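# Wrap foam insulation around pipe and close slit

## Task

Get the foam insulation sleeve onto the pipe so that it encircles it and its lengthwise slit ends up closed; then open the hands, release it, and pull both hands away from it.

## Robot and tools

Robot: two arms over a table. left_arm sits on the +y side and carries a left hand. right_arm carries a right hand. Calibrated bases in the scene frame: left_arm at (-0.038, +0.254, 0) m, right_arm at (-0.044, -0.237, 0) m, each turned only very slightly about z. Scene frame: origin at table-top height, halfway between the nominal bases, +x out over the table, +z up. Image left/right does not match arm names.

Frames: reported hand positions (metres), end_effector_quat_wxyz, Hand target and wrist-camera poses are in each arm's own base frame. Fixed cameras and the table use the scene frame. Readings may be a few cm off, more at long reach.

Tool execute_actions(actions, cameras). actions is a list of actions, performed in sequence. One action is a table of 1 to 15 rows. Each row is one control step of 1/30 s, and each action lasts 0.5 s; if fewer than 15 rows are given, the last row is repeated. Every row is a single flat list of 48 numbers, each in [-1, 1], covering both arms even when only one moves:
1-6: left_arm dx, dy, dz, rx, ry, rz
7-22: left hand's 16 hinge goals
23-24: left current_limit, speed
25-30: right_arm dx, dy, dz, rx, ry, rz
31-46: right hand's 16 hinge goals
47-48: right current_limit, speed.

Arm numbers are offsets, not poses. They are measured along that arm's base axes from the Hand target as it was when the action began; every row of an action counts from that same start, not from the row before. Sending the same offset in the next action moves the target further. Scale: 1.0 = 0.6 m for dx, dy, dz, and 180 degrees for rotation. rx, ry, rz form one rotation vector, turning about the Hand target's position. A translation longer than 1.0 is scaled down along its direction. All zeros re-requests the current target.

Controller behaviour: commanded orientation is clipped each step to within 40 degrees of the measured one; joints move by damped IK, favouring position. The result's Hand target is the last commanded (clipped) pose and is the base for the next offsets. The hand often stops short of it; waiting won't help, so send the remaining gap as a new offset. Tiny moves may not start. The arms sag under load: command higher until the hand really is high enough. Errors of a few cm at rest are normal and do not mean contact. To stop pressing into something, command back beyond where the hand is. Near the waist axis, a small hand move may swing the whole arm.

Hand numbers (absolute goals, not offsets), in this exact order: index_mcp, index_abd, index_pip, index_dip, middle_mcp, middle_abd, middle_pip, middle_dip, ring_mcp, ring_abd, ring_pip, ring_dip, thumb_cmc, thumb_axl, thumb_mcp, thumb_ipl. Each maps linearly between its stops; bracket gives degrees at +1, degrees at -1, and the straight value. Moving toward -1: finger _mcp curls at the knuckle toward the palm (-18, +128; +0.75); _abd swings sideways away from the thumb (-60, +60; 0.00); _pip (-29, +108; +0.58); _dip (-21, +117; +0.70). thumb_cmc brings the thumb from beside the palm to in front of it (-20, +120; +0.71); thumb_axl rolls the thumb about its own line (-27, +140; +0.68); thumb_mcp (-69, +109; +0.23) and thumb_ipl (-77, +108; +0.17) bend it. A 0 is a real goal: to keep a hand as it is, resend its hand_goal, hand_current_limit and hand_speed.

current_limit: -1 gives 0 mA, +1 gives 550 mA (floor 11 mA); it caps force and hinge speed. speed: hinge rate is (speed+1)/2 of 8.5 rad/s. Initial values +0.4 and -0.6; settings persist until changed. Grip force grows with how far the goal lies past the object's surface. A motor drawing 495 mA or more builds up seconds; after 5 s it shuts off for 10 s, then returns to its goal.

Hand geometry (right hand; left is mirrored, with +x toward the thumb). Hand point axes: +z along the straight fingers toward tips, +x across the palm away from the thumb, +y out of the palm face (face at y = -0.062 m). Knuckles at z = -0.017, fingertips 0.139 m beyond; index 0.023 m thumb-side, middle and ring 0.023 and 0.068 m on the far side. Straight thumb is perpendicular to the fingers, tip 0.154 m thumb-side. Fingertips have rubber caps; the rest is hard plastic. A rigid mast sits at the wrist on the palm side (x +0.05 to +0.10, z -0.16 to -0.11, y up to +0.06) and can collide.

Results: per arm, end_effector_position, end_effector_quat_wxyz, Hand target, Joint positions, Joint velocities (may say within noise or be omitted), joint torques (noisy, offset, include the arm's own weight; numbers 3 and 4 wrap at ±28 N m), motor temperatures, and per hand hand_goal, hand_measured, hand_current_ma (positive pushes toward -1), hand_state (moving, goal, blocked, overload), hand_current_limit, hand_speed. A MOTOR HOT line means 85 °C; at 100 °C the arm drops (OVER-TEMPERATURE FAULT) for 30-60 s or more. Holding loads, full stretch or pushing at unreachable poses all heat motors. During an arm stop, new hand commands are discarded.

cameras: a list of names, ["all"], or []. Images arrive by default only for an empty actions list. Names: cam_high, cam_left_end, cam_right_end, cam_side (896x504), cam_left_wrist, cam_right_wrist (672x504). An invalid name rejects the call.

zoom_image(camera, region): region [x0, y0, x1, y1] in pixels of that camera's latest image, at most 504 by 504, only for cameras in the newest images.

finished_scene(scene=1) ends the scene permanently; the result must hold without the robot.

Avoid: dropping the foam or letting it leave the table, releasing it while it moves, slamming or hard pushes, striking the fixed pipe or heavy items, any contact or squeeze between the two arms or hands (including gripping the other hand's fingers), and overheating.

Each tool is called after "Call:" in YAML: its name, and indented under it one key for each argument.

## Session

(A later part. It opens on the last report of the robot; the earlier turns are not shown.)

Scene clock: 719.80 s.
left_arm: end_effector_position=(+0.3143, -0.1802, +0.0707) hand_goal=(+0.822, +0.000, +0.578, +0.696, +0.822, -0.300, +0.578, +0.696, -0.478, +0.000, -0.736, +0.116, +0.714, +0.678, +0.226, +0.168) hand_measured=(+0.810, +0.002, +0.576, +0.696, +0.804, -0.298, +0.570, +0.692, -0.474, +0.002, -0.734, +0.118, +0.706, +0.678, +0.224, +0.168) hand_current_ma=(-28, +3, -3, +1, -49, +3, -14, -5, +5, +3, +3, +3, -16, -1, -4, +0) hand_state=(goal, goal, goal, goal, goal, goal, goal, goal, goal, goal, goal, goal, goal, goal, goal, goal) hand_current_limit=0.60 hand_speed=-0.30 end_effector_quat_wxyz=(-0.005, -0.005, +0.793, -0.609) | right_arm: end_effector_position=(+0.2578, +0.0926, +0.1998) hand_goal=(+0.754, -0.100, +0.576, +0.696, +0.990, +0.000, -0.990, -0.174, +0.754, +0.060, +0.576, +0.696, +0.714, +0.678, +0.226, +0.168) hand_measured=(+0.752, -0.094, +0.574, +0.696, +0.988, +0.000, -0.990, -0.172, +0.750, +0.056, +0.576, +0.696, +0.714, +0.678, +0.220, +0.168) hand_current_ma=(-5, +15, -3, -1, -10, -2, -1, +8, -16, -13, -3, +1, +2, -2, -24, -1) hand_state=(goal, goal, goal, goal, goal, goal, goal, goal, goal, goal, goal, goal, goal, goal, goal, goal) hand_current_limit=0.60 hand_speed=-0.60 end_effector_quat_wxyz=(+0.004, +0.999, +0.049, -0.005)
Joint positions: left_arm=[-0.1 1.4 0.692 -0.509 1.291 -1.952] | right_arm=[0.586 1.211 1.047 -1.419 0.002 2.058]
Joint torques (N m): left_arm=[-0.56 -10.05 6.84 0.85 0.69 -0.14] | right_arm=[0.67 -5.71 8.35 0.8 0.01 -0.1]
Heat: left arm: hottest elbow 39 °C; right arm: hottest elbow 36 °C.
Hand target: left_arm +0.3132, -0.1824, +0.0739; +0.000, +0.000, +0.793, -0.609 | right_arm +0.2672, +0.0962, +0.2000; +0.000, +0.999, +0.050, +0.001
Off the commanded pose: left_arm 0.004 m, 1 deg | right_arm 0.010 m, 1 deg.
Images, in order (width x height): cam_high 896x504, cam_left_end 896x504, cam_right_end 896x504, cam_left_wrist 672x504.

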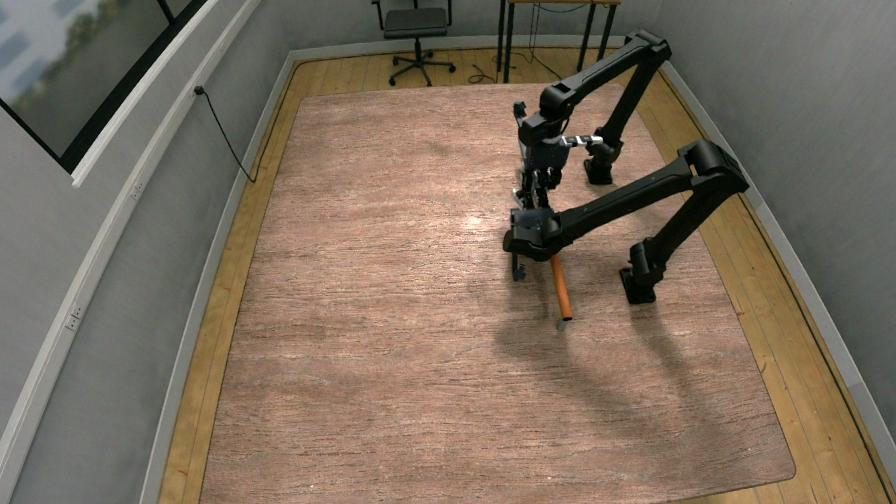

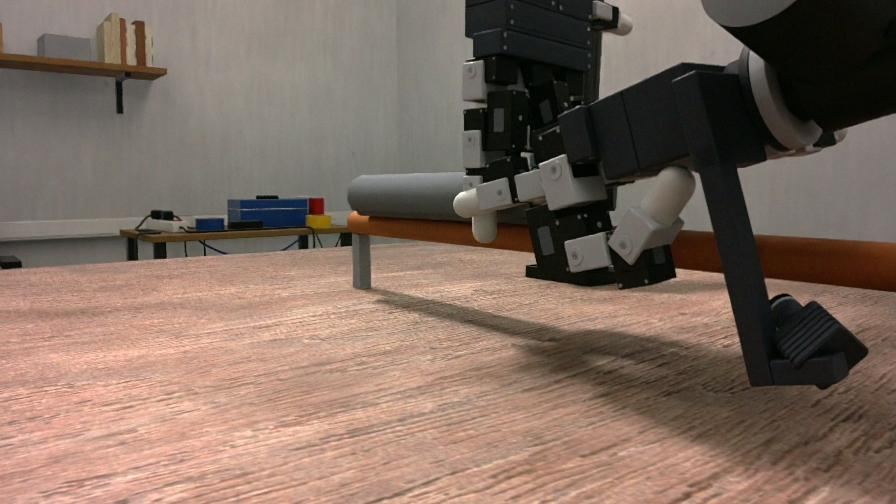

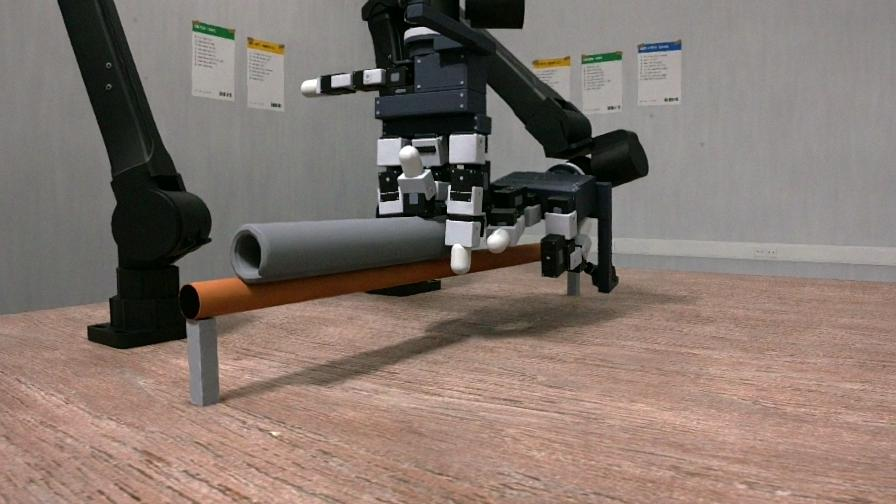

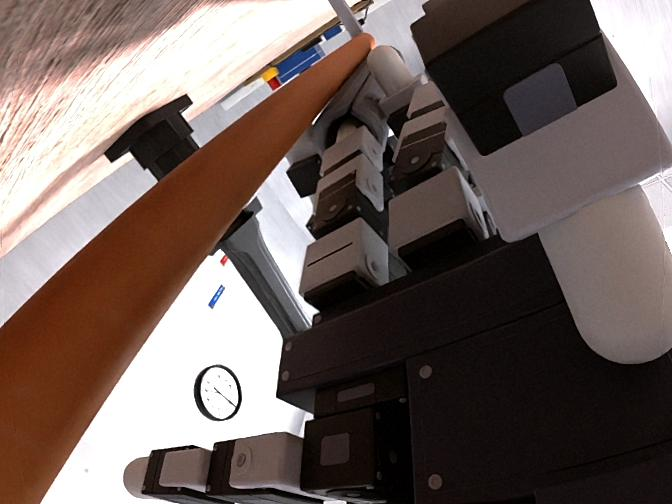

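Call:
zoom_image:
  camera: "cam_right_end"
  region: [200, 190, 320, 300]

Call:
zoom_image:
  camera: "cam_right_end"
  region: [380, 120, 560, 290]

Scaled by 4.200 from the camera's 896x504 image, which has a finer 1280x720 frame.

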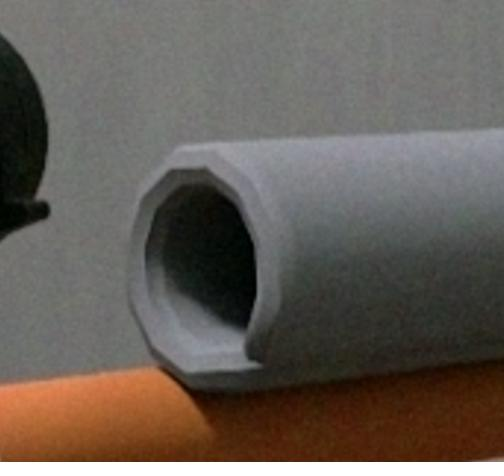

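Scaled by 2.800 from the camera's 896x504 image, which has a finer 1280x720 frame.

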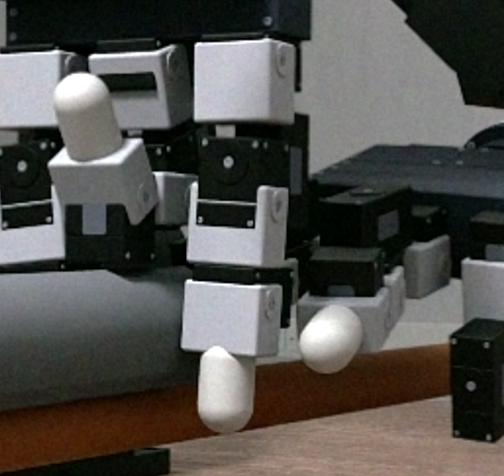

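Call:
execute_actions:
  actions:
    - [[0,0,0,0,0,0,0.822,0,0.577,0.696,0.822,-0.3,0.577,0.696,-0.478,0,-0.736,0.116,0.714,0.678,0.226,0.168,0.6,-0.3,0.0,0.0,0.0,0,0,0.0,0.754,-0.26,0.576,0.696,0.99,0,-0.99,-0.174,0.754,0.24,0.576,0.696,0.714,0.678,0.226,0.168,0.6,-0.5]]
    - [[0,0,0,0,0,0,0.822,0,0.577,0.696,0.822,-0.3,0.577,0.696,-0.478,0,-0.736,0.116,0.714,0.678,0.226,0.168,0.6,-0.3,0.0,0.0,0.02,0,0,0.0,0.754,-0.26,0.576,0.696,0.99,0,-0.99,-0.174,0.754,0.24,0.576,0.696,0.714,0.678,0.226,0.168,0.6,-0.5]]
    - [[-0.008,0,0,0,0,0,0.822,0,0.577,0.696,0.822,-0.3,0.577,0.696,-0.478,0,-0.736,0.116,0.714,0.678,0.226,0.168,0.6,-0.3,-0.04,0.0,0.0,0,0,0.0,0.754,-0.26,0.576,0.696,0.99,0,-0.99,-0.174,0.754,0.24,0.576,0.696,0.714,0.678,0.226,0.168,0.6,-0.5]]
  cameras: ["cam_right_end", "cam_left_wrist", "cam_side"]

Call:
zoom_image:
  camera: "cam_right_end"
  region: [200, 190, 320, 300]

Call:
zoom_image:
  camera: "cam_left_wrist"
  region: [280, 20, 440, 160]

Scene clock: 723.13 s.
left_arm: end_effector_position=(+0.3084, -0.1805, +0.0727) hand_goal=(+0.822, +0.000, +0.578, +0.696, +0.822, -0.300, +0.578, +0.696, -0.478, +0.000, -0.736, +0.116, +0.714, +0.678, +0.226, +0.168) hand_measured=(+0.830, +0.018, +0.584, +0.698, +0.804, -0.298, +0.570, +0.692, -0.474, +0.002, -0.734, +0.118, +0.706, +0.678, +0.224, +0.168) hand_current_ma=(+16, +36, +11, +3, -49, +3, -14, -5, +5, +3, +3, +3, -16, -1, -4, +0) hand_state=(goal, goal, goal, goal, goal, goal, goal, goal, goal, goal, goal, goal, goal, goal, goal, goal) hand_current_limit=0.60 hand_speed=-0.30 end_effector_quat_wxyz=(-0.005, -0.006, +0.793, -0.610) | right_arm: end_effector_position=(+0.2495, +0.0942, +0.2067) hand_goal=(+0.754, -0.260, +0.576, +0.696, +0.990, +0.000, -0.990, -0.174, +0.754, +0.240, +0.576, +0.696, +0.714, +0.678, +0.226, +0.168) hand_measured=(+0.750, -0.148, +0.574, +0.696, +0.986, -0.002, -0.994, -0.172, +0.748, +0.138, +0.574, +0.696, +0.714, +0.678, +0.220, +0.168) hand_current_ma=(-14, +434, -7, -1, -17, -4, -15, +8, -20, -395, -6, +1, +2, -2, -24, -1) hand_state=(goal, blocked, goal, goal, goal, goal, goal, goal, goal, blocked, goal, goal, goal, goal, goal, goal) hand_current_limit=0.60 hand_speed=-0.50 end_effector_quat_wxyz=(+0.004, +0.999, +0.047, +0.000)
Joint positions: left_arm=[-0.102 1.38 0.678 -0.508 1.293 -1.96] | right_arm=[0.605 1.188 1.047 -1.435 0.006 2.083]
Joint torques (N m): left_arm=[-0.62 -9.17 6.97 0.94 0.58 -0.09] | right_arm=[2.2 -8.12 7.1 -0.17 -0.14 0.02]
Heat: left arm: hottest elbow 39 °C; right arm: hottest elbow 36 °C.
Hand target: left_arm +0.3084, -0.1825, +0.0740; +0.000, +0.000, +0.793, -0.609 | right_arm +0.2432, +0.0963, +0.2119; +0.000, +0.999, +0.050, +0.001
Off the commanded pose: left_arm 0.002 m, 1 deg | right_arm 0.009 m, 1 deg.
Images, in order (width x height): cam_right_end 896x504, cam_side 896x504, cam_left_wrist 672x504.

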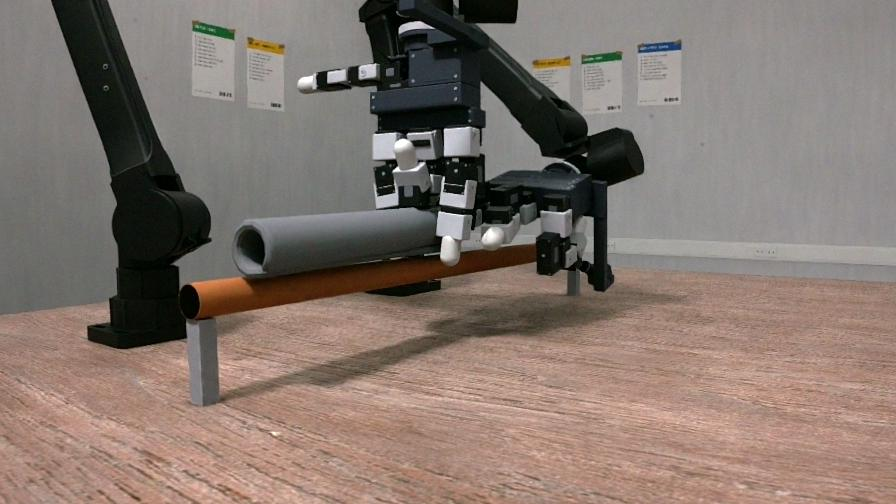

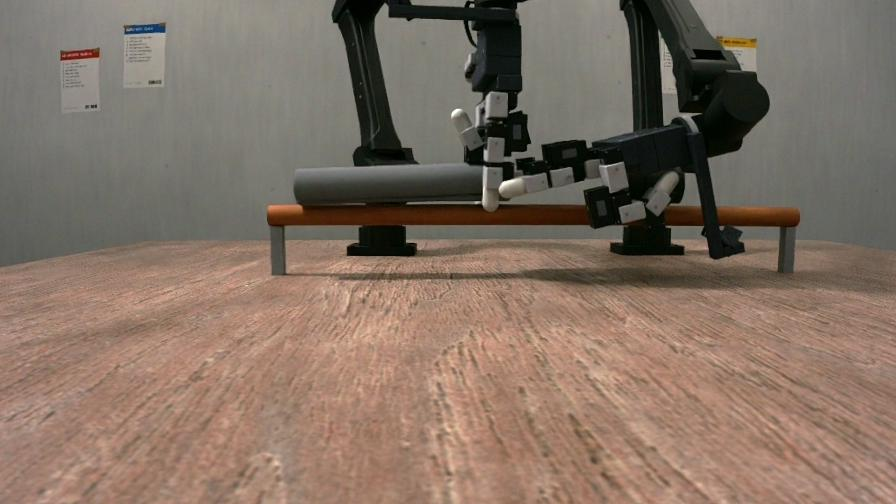

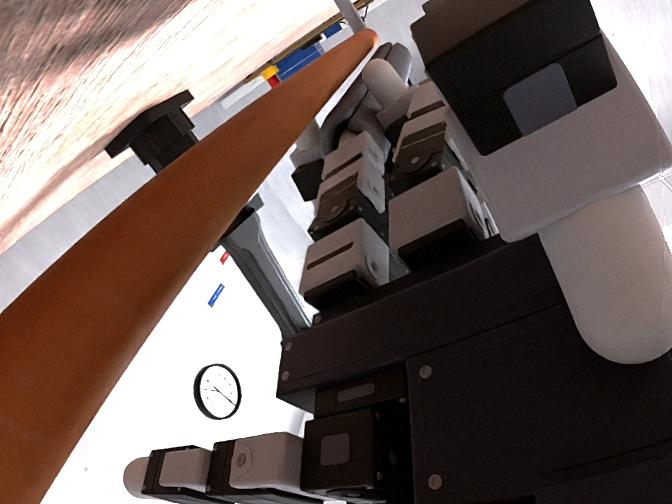

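Scaled by 4.200 from the camera's 896x504 image, which has a finer 1280x720 frame.

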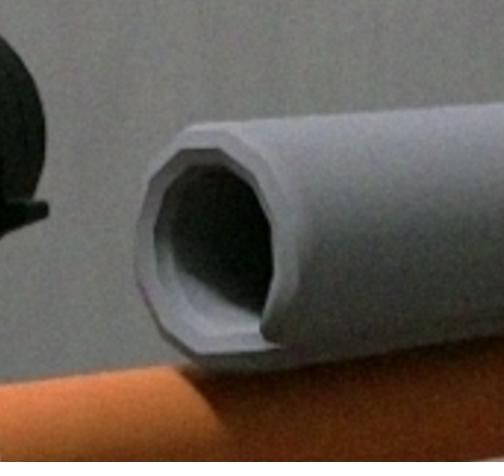

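Scaled by 3.150 from the camera's 672x504 image, which has a finer 960x720 frame.

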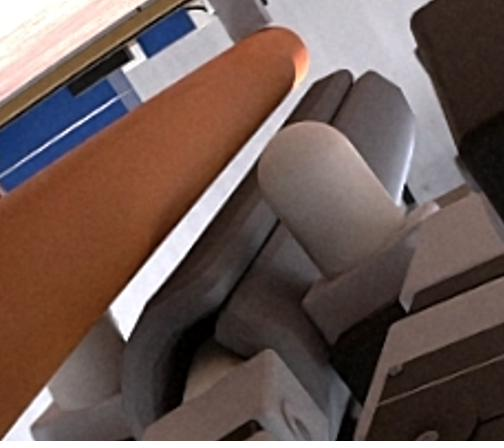

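Call:
execute_actions:
  actions:
    - [[0,0,0,0,0,0,0.822,0,0.577,0.696,0.822,-0.3,0.577,0.696,-0.478,0,-0.736,0.116,0.714,0.678,0.226,0.168,0.6,-0.3,-0.005,0.0,-0.01,0,0,-0.005,0.754,-0.26,0.576,0.696,0.99,0,-0.99,-0.174,0.754,0.24,0.576,0.696,0.714,0.678,0.226,0.168,0.6,-0.5]]
    - [[0,0,0,0,0,0,0.822,0,0.577,0.696,0.822,-0.3,0.577,0.696,-0.478,0,-0.736,0.116,0.714,0.678,0.226,0.168,0.6,-0.3,0,0.0,0,0,0,0,0.754,-0.06,0.576,0.696,0.99,0,-0.99,-0.174,0.754,0.04,0.576,0.696,0.714,0.678,0.226,0.168,0.6,-0.7]]
  cameras: ["cam_right_end", "cam_left_wrist", "cam_side"]

Call:
zoom_image:
  camera: "cam_right_end"
  region: [200, 190, 320, 300]

Call:
zoom_image:
  camera: "cam_left_wrist"
  region: [280, 20, 440, 160]

Scene clock: 726.33 s.
left_arm: end_effector_position=(+0.3071, -0.1809, +0.0713) hand_goal=(+0.822, +0.000, +0.578, +0.696, +0.822, -0.300, +0.578, +0.696, -0.478, +0.000, -0.736, +0.116, +0.714, +0.678, +0.226, +0.168) hand_measured=(+0.814, +0.012, +0.578, +0.698, +0.804, -0.298, +0.570, +0.692, -0.474, +0.002, -0.734, +0.118, +0.706, +0.678, +0.224, +0.168) hand_current_ma=(-19, +21, +0, +3, -49, +3, -14, -5, +5, +3, +3, +3, -16, -1, -4, +0) hand_state=(goal, goal, goal, goal, goal, goal, goal, goal, goal, goal, goal, goal, goal, goal, goal, goal) hand_current_limit=0.60 hand_speed=-0.30 end_effector_quat_wxyz=(-0.006, -0.005, +0.793, -0.609) | right_arm: end_effector_position=(+0.2433, +0.0939, +0.2028) hand_goal=(+0.754, -0.060, +0.576, +0.696, +0.990, +0.000, -0.990, -0.174, +0.754, +0.040, +0.576, +0.696, +0.714, +0.678, +0.226, +0.168) hand_measured=(+0.750, -0.062, +0.574, +0.696, +0.986, -0.002, -0.990, -0.172, +0.750, +0.038, +0.574, +0.696, +0.714, +0.678, +0.220, +0.168) hand_current_ma=(-13, -5, -7, -1, -15, -4, -1, +8, -11, -6, -6, +1, +2, -2, -24, -1) hand_state=(goal, goal, goal, goal, goal, goal, goal, goal, goal, goal, goal, goal, goal, goal, goal, goal) hand_current_limit=0.60 hand_speed=-0.70 end_effector_quat_wxyz=(+0.005, +0.999, +0.043, -0.006)
Joint positions: left_arm=[-0.104 1.38 0.674 -0.504 1.291 -1.961] | right_arm=[0.612 1.183 1.032 -1.435 0.002 2.097]
Joint torques (N m): left_arm=[-0.21 -9.29 7.31 0.85 0.68 -0.11] | right_arm=[1.85 -7.77 6.94 0.32 -0.09 0.07]
Heat: left arm: hottest elbow 39 °C; right arm: hottest elbow 36 °C.
Hand target: left_arm +0.3085, -0.1824, +0.0739; +0.000, +0.000, +0.793, -0.609 | right_arm +0.2402, +0.0962, +0.2060; +0.000, +0.999, +0.042, +0.001
Off the commanded pose: left_arm 0.003 m, 1 deg | right_arm 0.005 m, 1 deg.
joint sent to its limit (right arm) — joint 6 (wrist roll), upper limit. The joint targets still meet the commanded pose.
Images, in order (width x height): cam_right_end 896x504, cam_side 896x504, cam_left_wrist 672x504.

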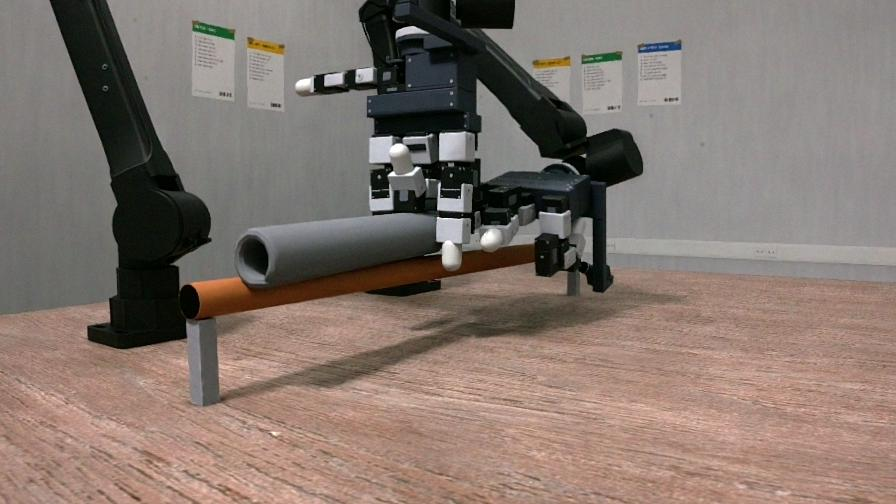

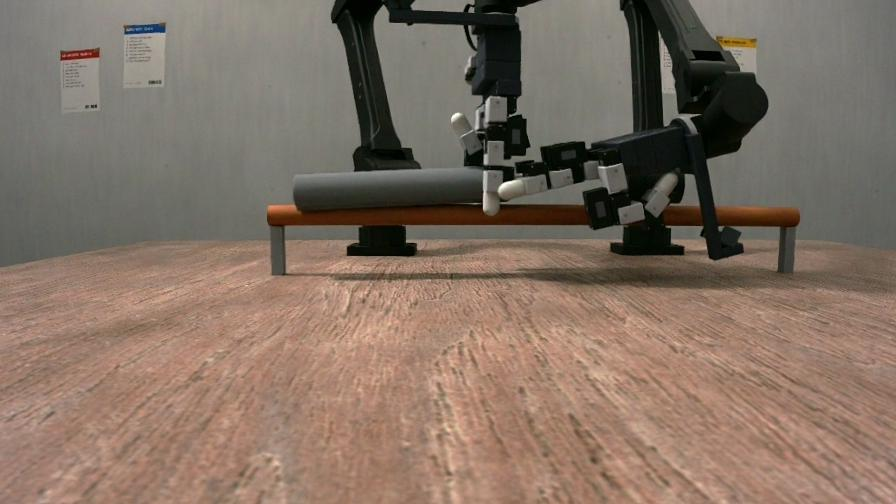

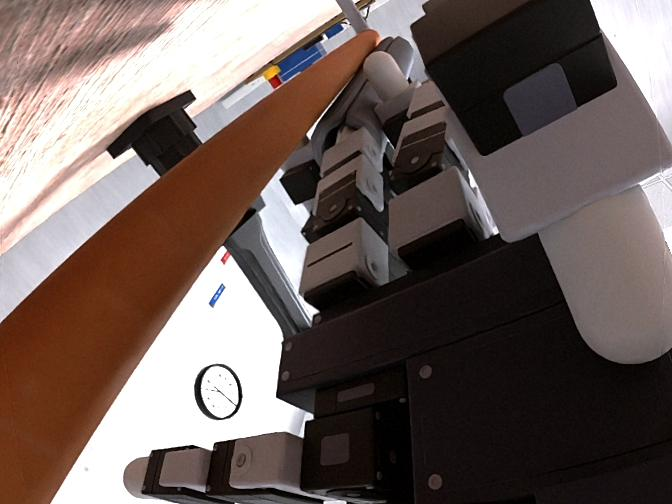

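Scaled by 4.200 from the camera's 896x504 image, which has a finer 1280x720 frame.

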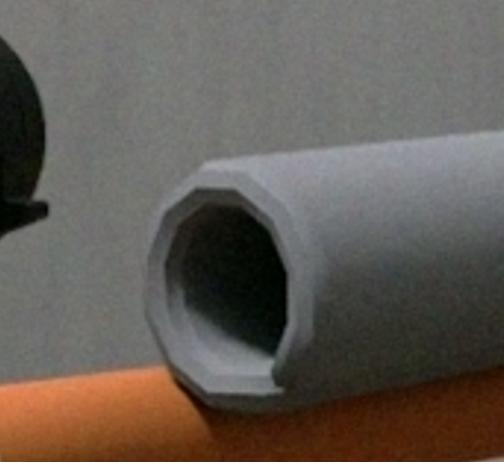

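Scaled by 3.150 from the camera's 672x504 image, which has a finer 960x720 frame.

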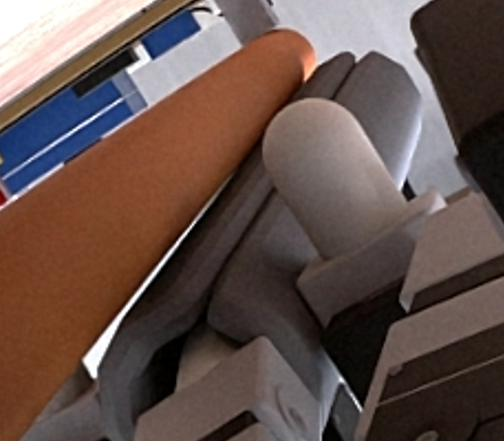

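Call:
execute_actions:
  actions:
    - [[0,0,0,0,0,0,0.822,0,0.577,0.696,0.822,-0.3,0.577,0.696,-0.478,0,-0.736,0.116,0.714,0.678,0.226,0.168,0.6,-0.3,0.005,-0.03,0.012,0,0,-0.008,0.754,0.0,0.576,0.696,0.99,0,-0.99,-0.174,0.754,0.0,0.576,0.696,0.714,0.678,0.226,0.168,0.6,-0.7],[0,0,0,0,0,0,0.822,0,0.577,0.696,0.822,-0.3,0.577,0.696,-0.478,0,-0.736,0.116,0.714,0.678,0.226,0.168,0.6,-0.3,0.007,-0.06,0.012,0,0,-0.015,0.754,0.0,0.576,0.696,0.99,0,-0.99,-0.174,0.754,0.0,0.576,0.696,0.714,0.678,0.226,0.168,0.6,-0.7]]
    - [[0,0,0,0,0,0,0.822,0,0.577,0.696,0.822,-0.3,0.577,0.696,-0.478,0,-0.736,0.116,0.714,0.678,0.226,0.168,0.6,-0.3,0.0,-0.06,0.0,0,0,-0.01,0.754,0.0,0.576,0.696,0.99,0,-0.99,-0.174,0.754,0.0,0.576,0.696,0.714,0.678,0.226,0.168,0.6,-0.7]]
  cameras: ["cam_right_end", "cam_high", "cam_side"]

Call:
zoom_image:
  camera: "cam_right_end"
  region: [190, 180, 370, 310]

Call:
zoom_image:
  camera: "cam_high"
  region: [490, 90, 590, 240]

Scene clock: 728.30 s.
left_arm: end_effector_position=(+0.3071, -0.1809, +0.0713) hand_goal=(+0.822, +0.000, +0.578, +0.696, +0.822, -0.300, +0.578, +0.696, -0.478, +0.000, -0.736, +0.116, +0.714, +0.678, +0.226, +0.168) hand_measured=(+0.814, +0.004, +0.578, +0.698, +0.804, -0.298, +0.570, +0.692, -0.474, +0.002, -0.734, +0.118, +0.706, +0.678, +0.224, +0.168) hand_current_ma=(-19, +4, +0, +3, -49, +3, -14, -5, +5, +3, +3, +3, -16, -1, -4, +0) hand_state=(goal, goal, goal, goal, goal, goal, goal, goal, goal, goal, goal, goal, goal, goal, goal, goal) hand_current_limit=0.60 hand_speed=-0.30 end_effector_quat_wxyz=(-0.006, -0.005, +0.793, -0.609) | right_arm: end_effector_position=(+0.2464, +0.0274, +0.2097) hand_goal=(+0.754, +0.000, +0.576, +0.696, +0.990, +0.000, -0.990, -0.174, +0.754, +0.000, +0.576, +0.696, +0.714, +0.678, +0.226, +0.168) hand_measured=(+0.752, -0.002, +0.574, +0.696, +0.988, -0.002, -0.990, -0.172, +0.754, +0.000, +0.574, +0.696, +0.714, +0.678, +0.220, +0.168) hand_current_ma=(-5, -7, -7, -1, -7, -4, -1, +8, -2, +1, -6, +1, +2, -2, -24, -1) hand_state=(goal, goal, goal, goal, goal, goal, goal, goal, goal, goal, goal, goal, goal, goal, goal, goal) hand_current_limit=0.60 hand_speed=-0.70 end_effector_quat_wxyz=(+0.001, +1.000, +0.002, +0.000)
Joint positions: left_arm=[-0.104 1.38 0.674 -0.504 1.29 -1.961] | right_arm=[0.399 1.104 0.993 -1.461 0.003 1.967]
Joint torques (N m): left_arm=[-0.09 -9.17 7.28 0.85 0.67 -0.09] | right_arm=[0.44 -6.3 7.19 -0.06 -0.04 -0.11]
Heat: left arm: hottest elbow 39 °C; right arm: hottest elbow 35 °C.
Hand target: left_arm +0.3085, -0.1824, +0.0739; +0.000, +0.000, +0.793, -0.609 | right_arm +0.2444, +0.0242, +0.2132; +0.000, +1.000, +0.003, +0.001
Off the commanded pose: left_arm 0.003 m, 1 deg | right_arm 0.005 m, 0 deg.
Images, in order (width x height): cam_high 896x504, cam_right_end 896x504, cam_side 896x504.

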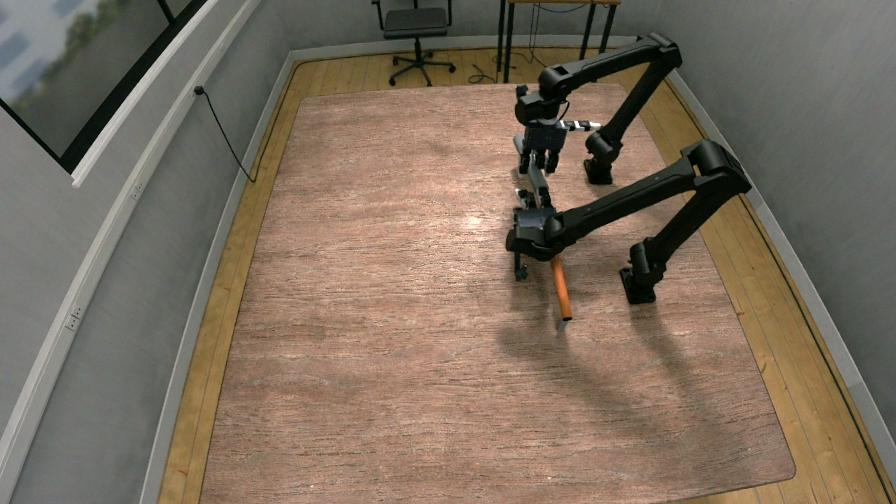

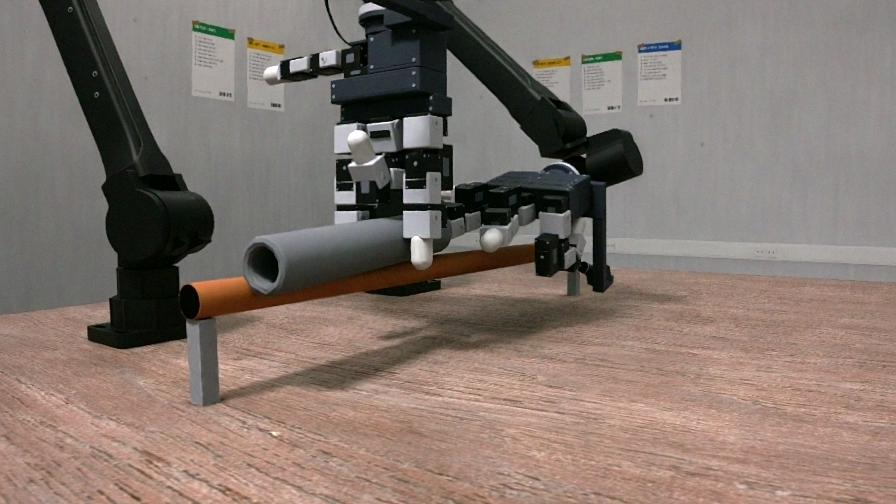

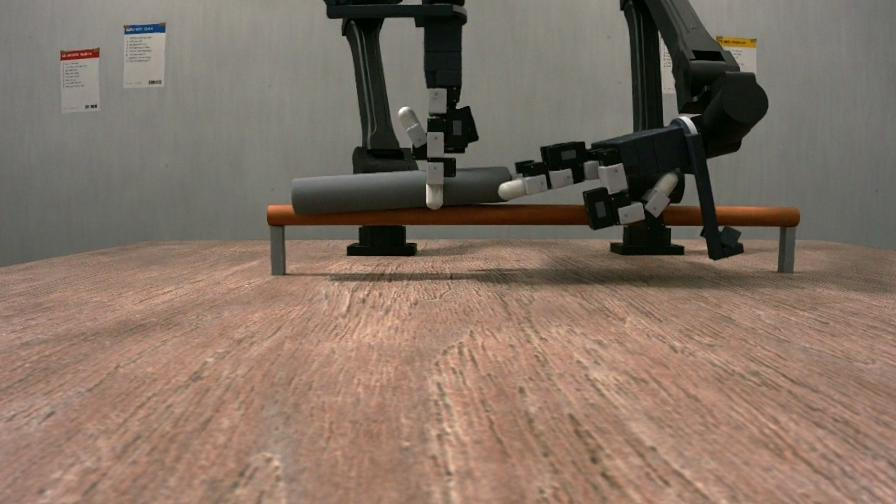

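Scaled by 2.800 from the camera's 896x504 image, which has a finer 1280x720 frame.

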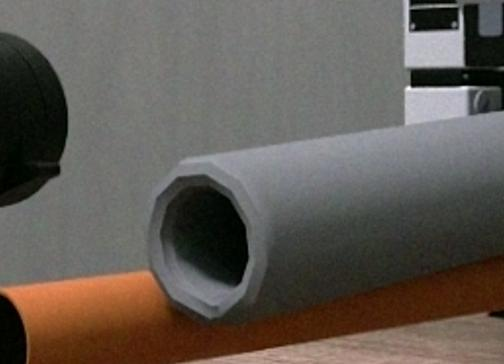

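Scaled by 3.360 from the camera's 896x504 image, which has a finer 1280x720 frame.

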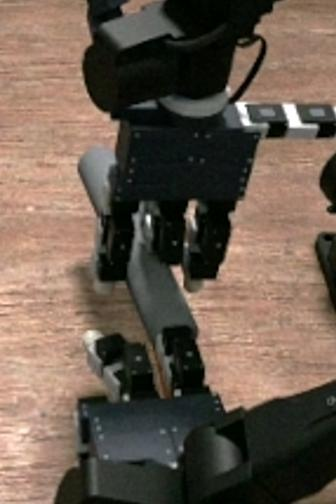

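Call:
execute_actions:
  actions:
    - [[0,0,0,0,0,0,0.822,0,0.577,0.696,0.822,-0.3,0.577,0.696,-0.478,0,-0.736,0.116,0.714,0.678,0.226,0.168,0.6,-0.3,0,0,-0.008,0,0,0,0.754,-0.2,0.576,0.696,0.99,0,-0.99,-0.174,0.754,0.18,0.576,0.696,0.714,0.678,0.226,0.168,0.6,-0.5]]
    - [[0,0,0,0,0,0,0.822,0,0.577,0.696,0.822,-0.3,0.577,0.696,-0.478,0,-0.736,0.116,0.714,0.678,0.226,0.168,0.6,-0.3,0,0,0,0,0,0,0.754,-0.28,0.576,0.696,0.99,0,-0.99,-0.174,0.754,0.26,0.576,0.696,0.714,0.678,0.226,0.168,0.6,-0.5]]
    - [[0,0.04,0,0,0,0,0.822,0,0.577,0.696,0.822,-0.3,0.577,0.696,-0.478,0,-0.736,0.116,0.714,0.678,0.226,0.168,0.6,-0.3,0,0,0,0,0,0,0.754,-0.28,0.576,0.696,0.99,0,-0.99,-0.174,0.754,0.26,0.576,0.696,0.714,0.678,0.226,0.168,0.6,-0.5],[0,0.08,0,0,0,0,0.822,0,0.577,0.696,0.822,-0.3,0.577,0.696,-0.478,0,-0.736,0.116,0.714,0.678,0.226,0.168,0.6,-0.3,0,0,0,0,0,0,0.754,-0.28,0.576,0.696,0.99,0,-0.99,-0.174,0.754,0.26,0.576,0.696,0.714,0.678,0.226,0.168,0.6,-0.5]]
  cameras: ["cam_right_end", "cam_high", "cam_side"]

Call:
zoom_image:
  camera: "cam_right_end"
  region: [190, 180, 370, 310]

Call:
zoom_image:
  camera: "cam_high"
  region: [490, 90, 590, 240]

Scene clock: 730.93 s.
left_arm: end_effector_position=(+0.2890, -0.1363, +0.0639) hand_goal=(+0.822, +0.000, +0.578, +0.696, +0.822, -0.300, +0.578, +0.696, -0.478, +0.000, -0.736, +0.116, +0.714, +0.678, +0.226, +0.168) hand_measured=(+0.812, +0.002, +0.578, +0.698, +0.804, -0.298, +0.570, +0.692, -0.474, +0.002, -0.734, +0.118, +0.706, +0.678, +0.224, +0.168) hand_current_ma=(-21, +2, -1, +2, -49, +3, -14, -5, +5, +3, +3, +3, -16, -1, -4, +0) hand_state=(goal, goal, goal, goal, goal, goal, goal, goal, goal, goal, goal, goal, goal, goal, goal, goal) hand_current_limit=0.60 hand_speed=-0.30 end_effector_quat_wxyz=(-0.005, -0.021, +0.796, -0.605) | right_arm: end_effector_position=(+0.2462, +0.0272, +0.2095) hand_goal=(+0.754, -0.280, +0.576, +0.696, +0.990, +0.000, -0.990, -0.174, +0.754, +0.260, +0.576, +0.696, +0.714, +0.678, +0.226, +0.168) hand_measured=(+0.754, -0.128, +0.576, +0.696, +0.988, -0.002, -0.990, -0.172, +0.750, +0.100, +0.574, +0.696, +0.714, +0.678, +0.220, +0.168) hand_current_ma=(+1, +440, -2, -1, -7, -4, -1, +8, -13, -440, -8, +1, +2, -2, -24, -1) hand_state=(goal, blocked, goal, goal, goal, goal, goal, goal, goal, blocked, goal, goal, goal, goal, goal, goal) hand_current_limit=0.60 hand_speed=-0.50 end_effector_quat_wxyz=(+0.001, +1.000, +0.003, +0.000)
Joint positions: left_arm=[0.03 1.406 0.693 -0.902 1.3 -1.56] | right_arm=[0.399 1.103 0.992 -1.461 0.003 1.965]
Joint torques (N m): left_arm=[0.32 -7.82 10.59 -0.39 0.89 0.07] | right_arm=[0.62 -6.3 6.39 0.38 -0.02 -0.09]
Heat: left arm: hottest elbow 39 °C; right arm: hottest elbow 35 °C.
Hand target: left_arm +0.3084, -0.1345, +0.0739; +0.000, +0.000, +0.793, -0.609 | right_arm +0.2444, +0.0242, +0.2084; +0.000, +1.000, +0.003, +0.001
Off the commanded pose: left_arm 0.022 m, 3 deg | right_arm 0.004 m, 0 deg.
Images, in order (width x height): cam_high 896x504, cam_right_end 896x504, cam_side 896x504.

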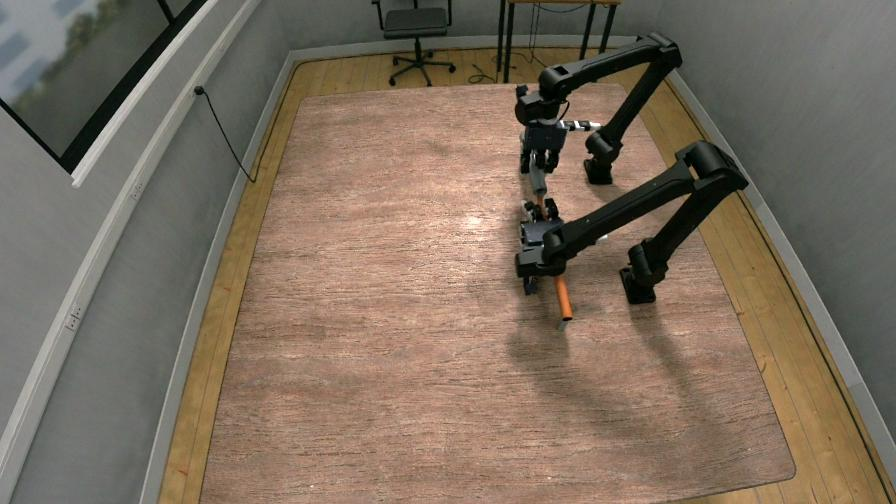

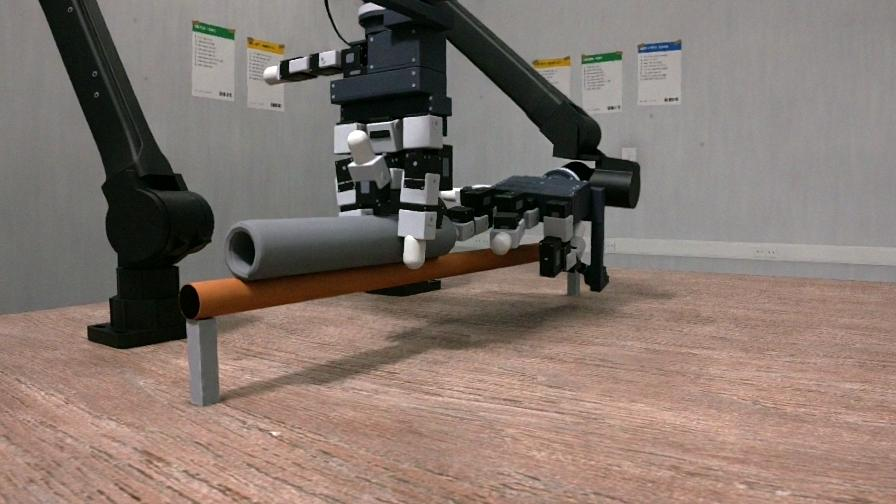

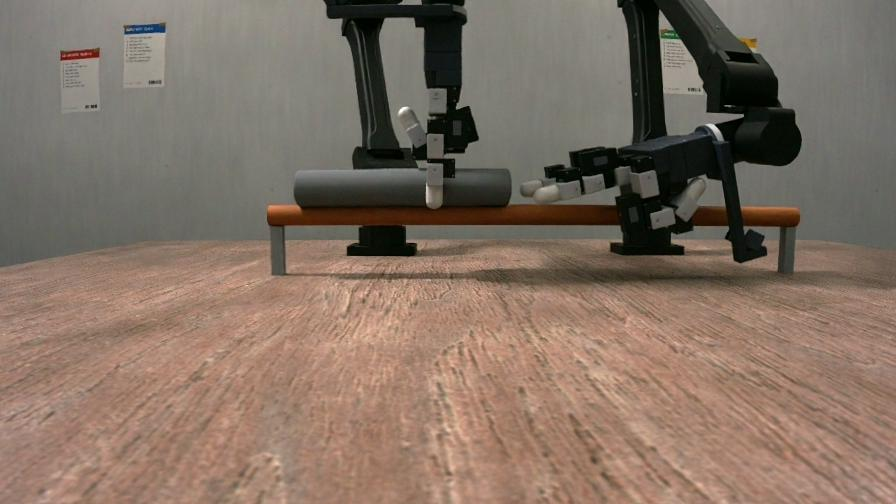

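Scaled by 2.800 from the camera's 896x504 image, which has a finer 1280x720 frame.

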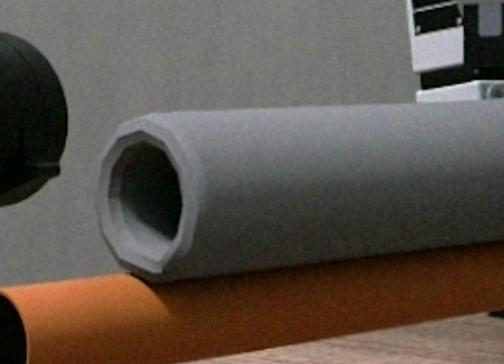

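Scaled by 3.360 from the camera's 896x504 image, which has a finer 1280x720 frame.

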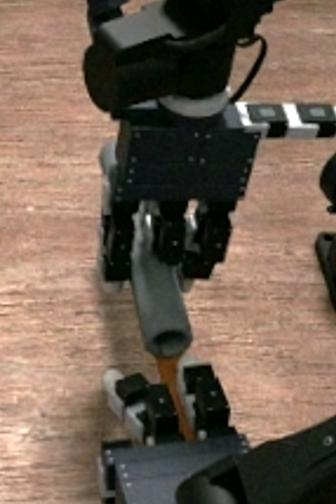

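Call:
zoom_image:
  camera: "cam_right_end"
  region: [215, 205, 275, 290]

Call:
execute_actions:
  actions: []
  cameras: ["cam_left_wrist", "cam_left_end"]

Call:
zoom_image:
  camera: "cam_left_wrist"
  region: [280, 20, 440, 160]

Call:
zoom_image:
  camera: "cam_left_end"
  region: [460, 130, 620, 250]

Scaled by 5.929 from the camera's 896x504 image, which has a finer 1280x720 frame.

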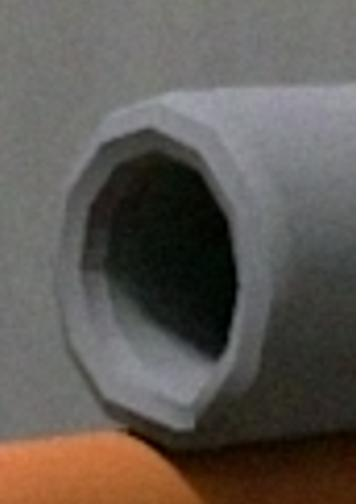

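Scene clock: 731.20 s.
left_arm: end_effector_position=(+0.2891, -0.1363, +0.0639) hand_goal=(+0.822, +0.000, +0.578, +0.696, +0.822, -0.300, +0.578, +0.696, -0.478, +0.000, -0.736, +0.116, +0.714, +0.678, +0.226, +0.168) hand_measured=(+0.812, +0.002, +0.578, +0.698, +0.804, -0.298, +0.570, +0.692, -0.474, +0.002, -0.734, +0.118, +0.706, +0.678, +0.224, +0.168) hand_current_ma=(-21, +2, -1, +2, -49, +3, -14, -5, +5, +3, +3, +3, -16, -1, -4, +0) hand_state=(goal, goal, goal, goal, goal, goal, goal, goal, goal, goal, goal, goal, goal, goal, goal, goal) hand_current_limit=0.60 hand_speed=-0.30 end_effector_quat_wxyz=(-0.005, -0.021, +0.796, -0.605) | right_arm: end_effector_position=(+0.2462, +0.0272, +0.2095) hand_goal=(+0.754, -0.280, +0.576, +0.696, +0.990, +0.000, -0.990, -0.174, +0.754, +0.260, +0.576, +0.696, +0.714, +0.678, +0.226, +0.168) hand_measured=(+0.754, -0.128, +0.576, +0.696, +0.988, -0.002, -0.990, -0.172, +0.750, +0.100, +0.574, +0.696, +0.714, +0.678, +0.220, +0.168) hand_current_ma=(+1, +440, -2, -1, -7, -4, -1, +8, -13, -440, -8, +1, +2, -2, -24, -1) hand_state=(goal, blocked, goal, goal, goal, goal, goal, goal, goal, blocked, goal, goal, goal, goal, goal, goal) hand_current_limit=0.60 hand_speed=-0.50 end_effector_quat_wxyz=(+0.001, +1.000, +0.003, +0.000)
Joint positions: left_arm=[0.03 1.406 0.693 -0.902 1.3 -1.56] | right_arm=[0.399 1.103 0.992 -1.461 0.003 1.965]
Joint velocities: within noise
Joint torques (N m): left_arm=[0.44 -7.82 10.61 -0.4 0.88 0.06] | right_arm=[0.73 -6.18 6.41 0.36 -0.04 -0.08]
Motor temperatures (°C): left_arm=[25 33 39 27 26 24] | right_arm=[29 32 35 22 23 21]
Heat: left arm: hottest elbow 39 °C; right arm: hottest elbow 35 °C.
Hand target: left_arm +0.3084, -0.1345, +0.0740; +0.000, +0.000, +0.793, -0.609 | right_arm +0.2444, +0.0242, +0.2084; +0.000, +1.000, +0.003, +0.001
Off the commanded pose: left_arm 0.022 m, 3 deg | right_arm 0.004 m, 0 deg.
Images, in order (width x height): cam_left_end 896x504, cam_left_wrist 672x504.

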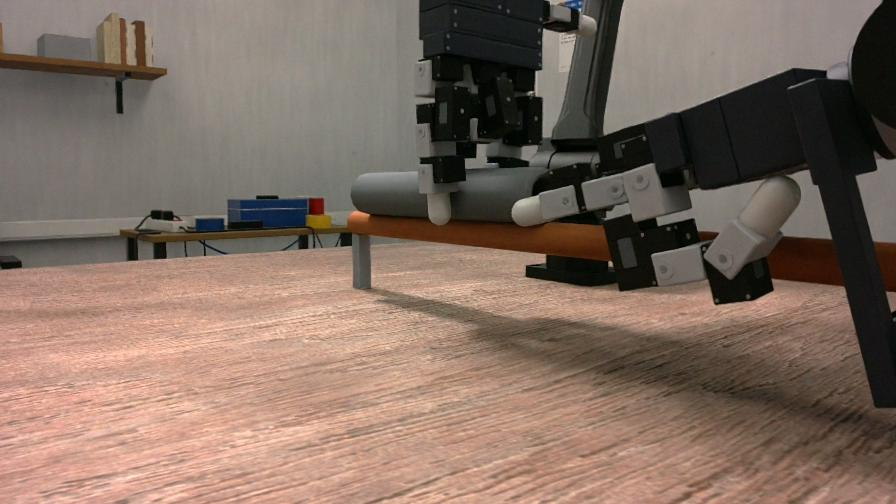

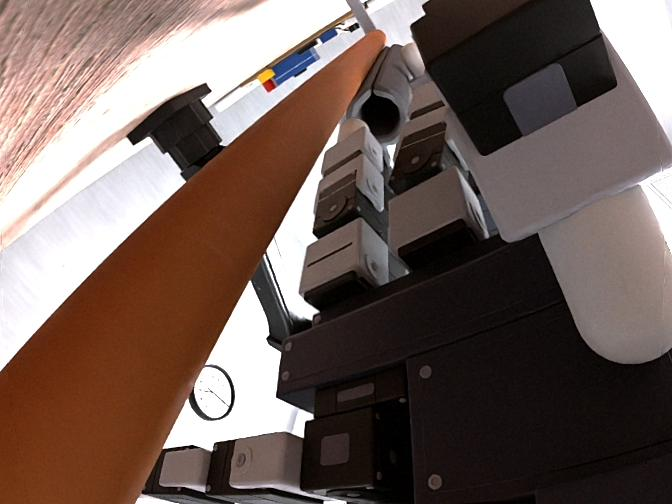

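Scaled by 3.150 from the camera's 672x504 image, which has a finer 960x720 frame.

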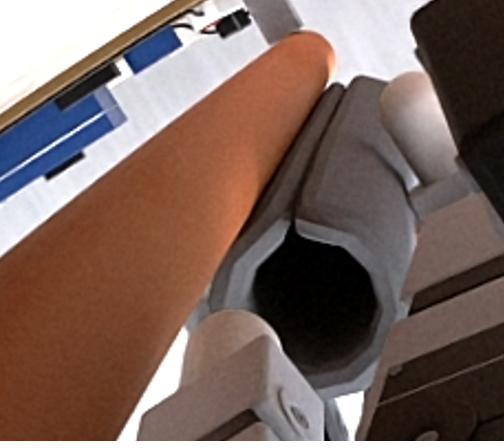

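Scaled by 3.150 from the camera's 896x504 image, which has a finer 1280x720 frame.

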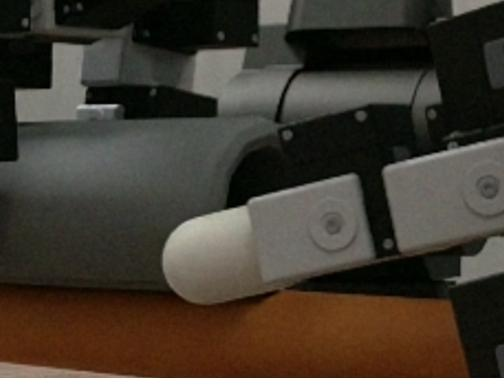

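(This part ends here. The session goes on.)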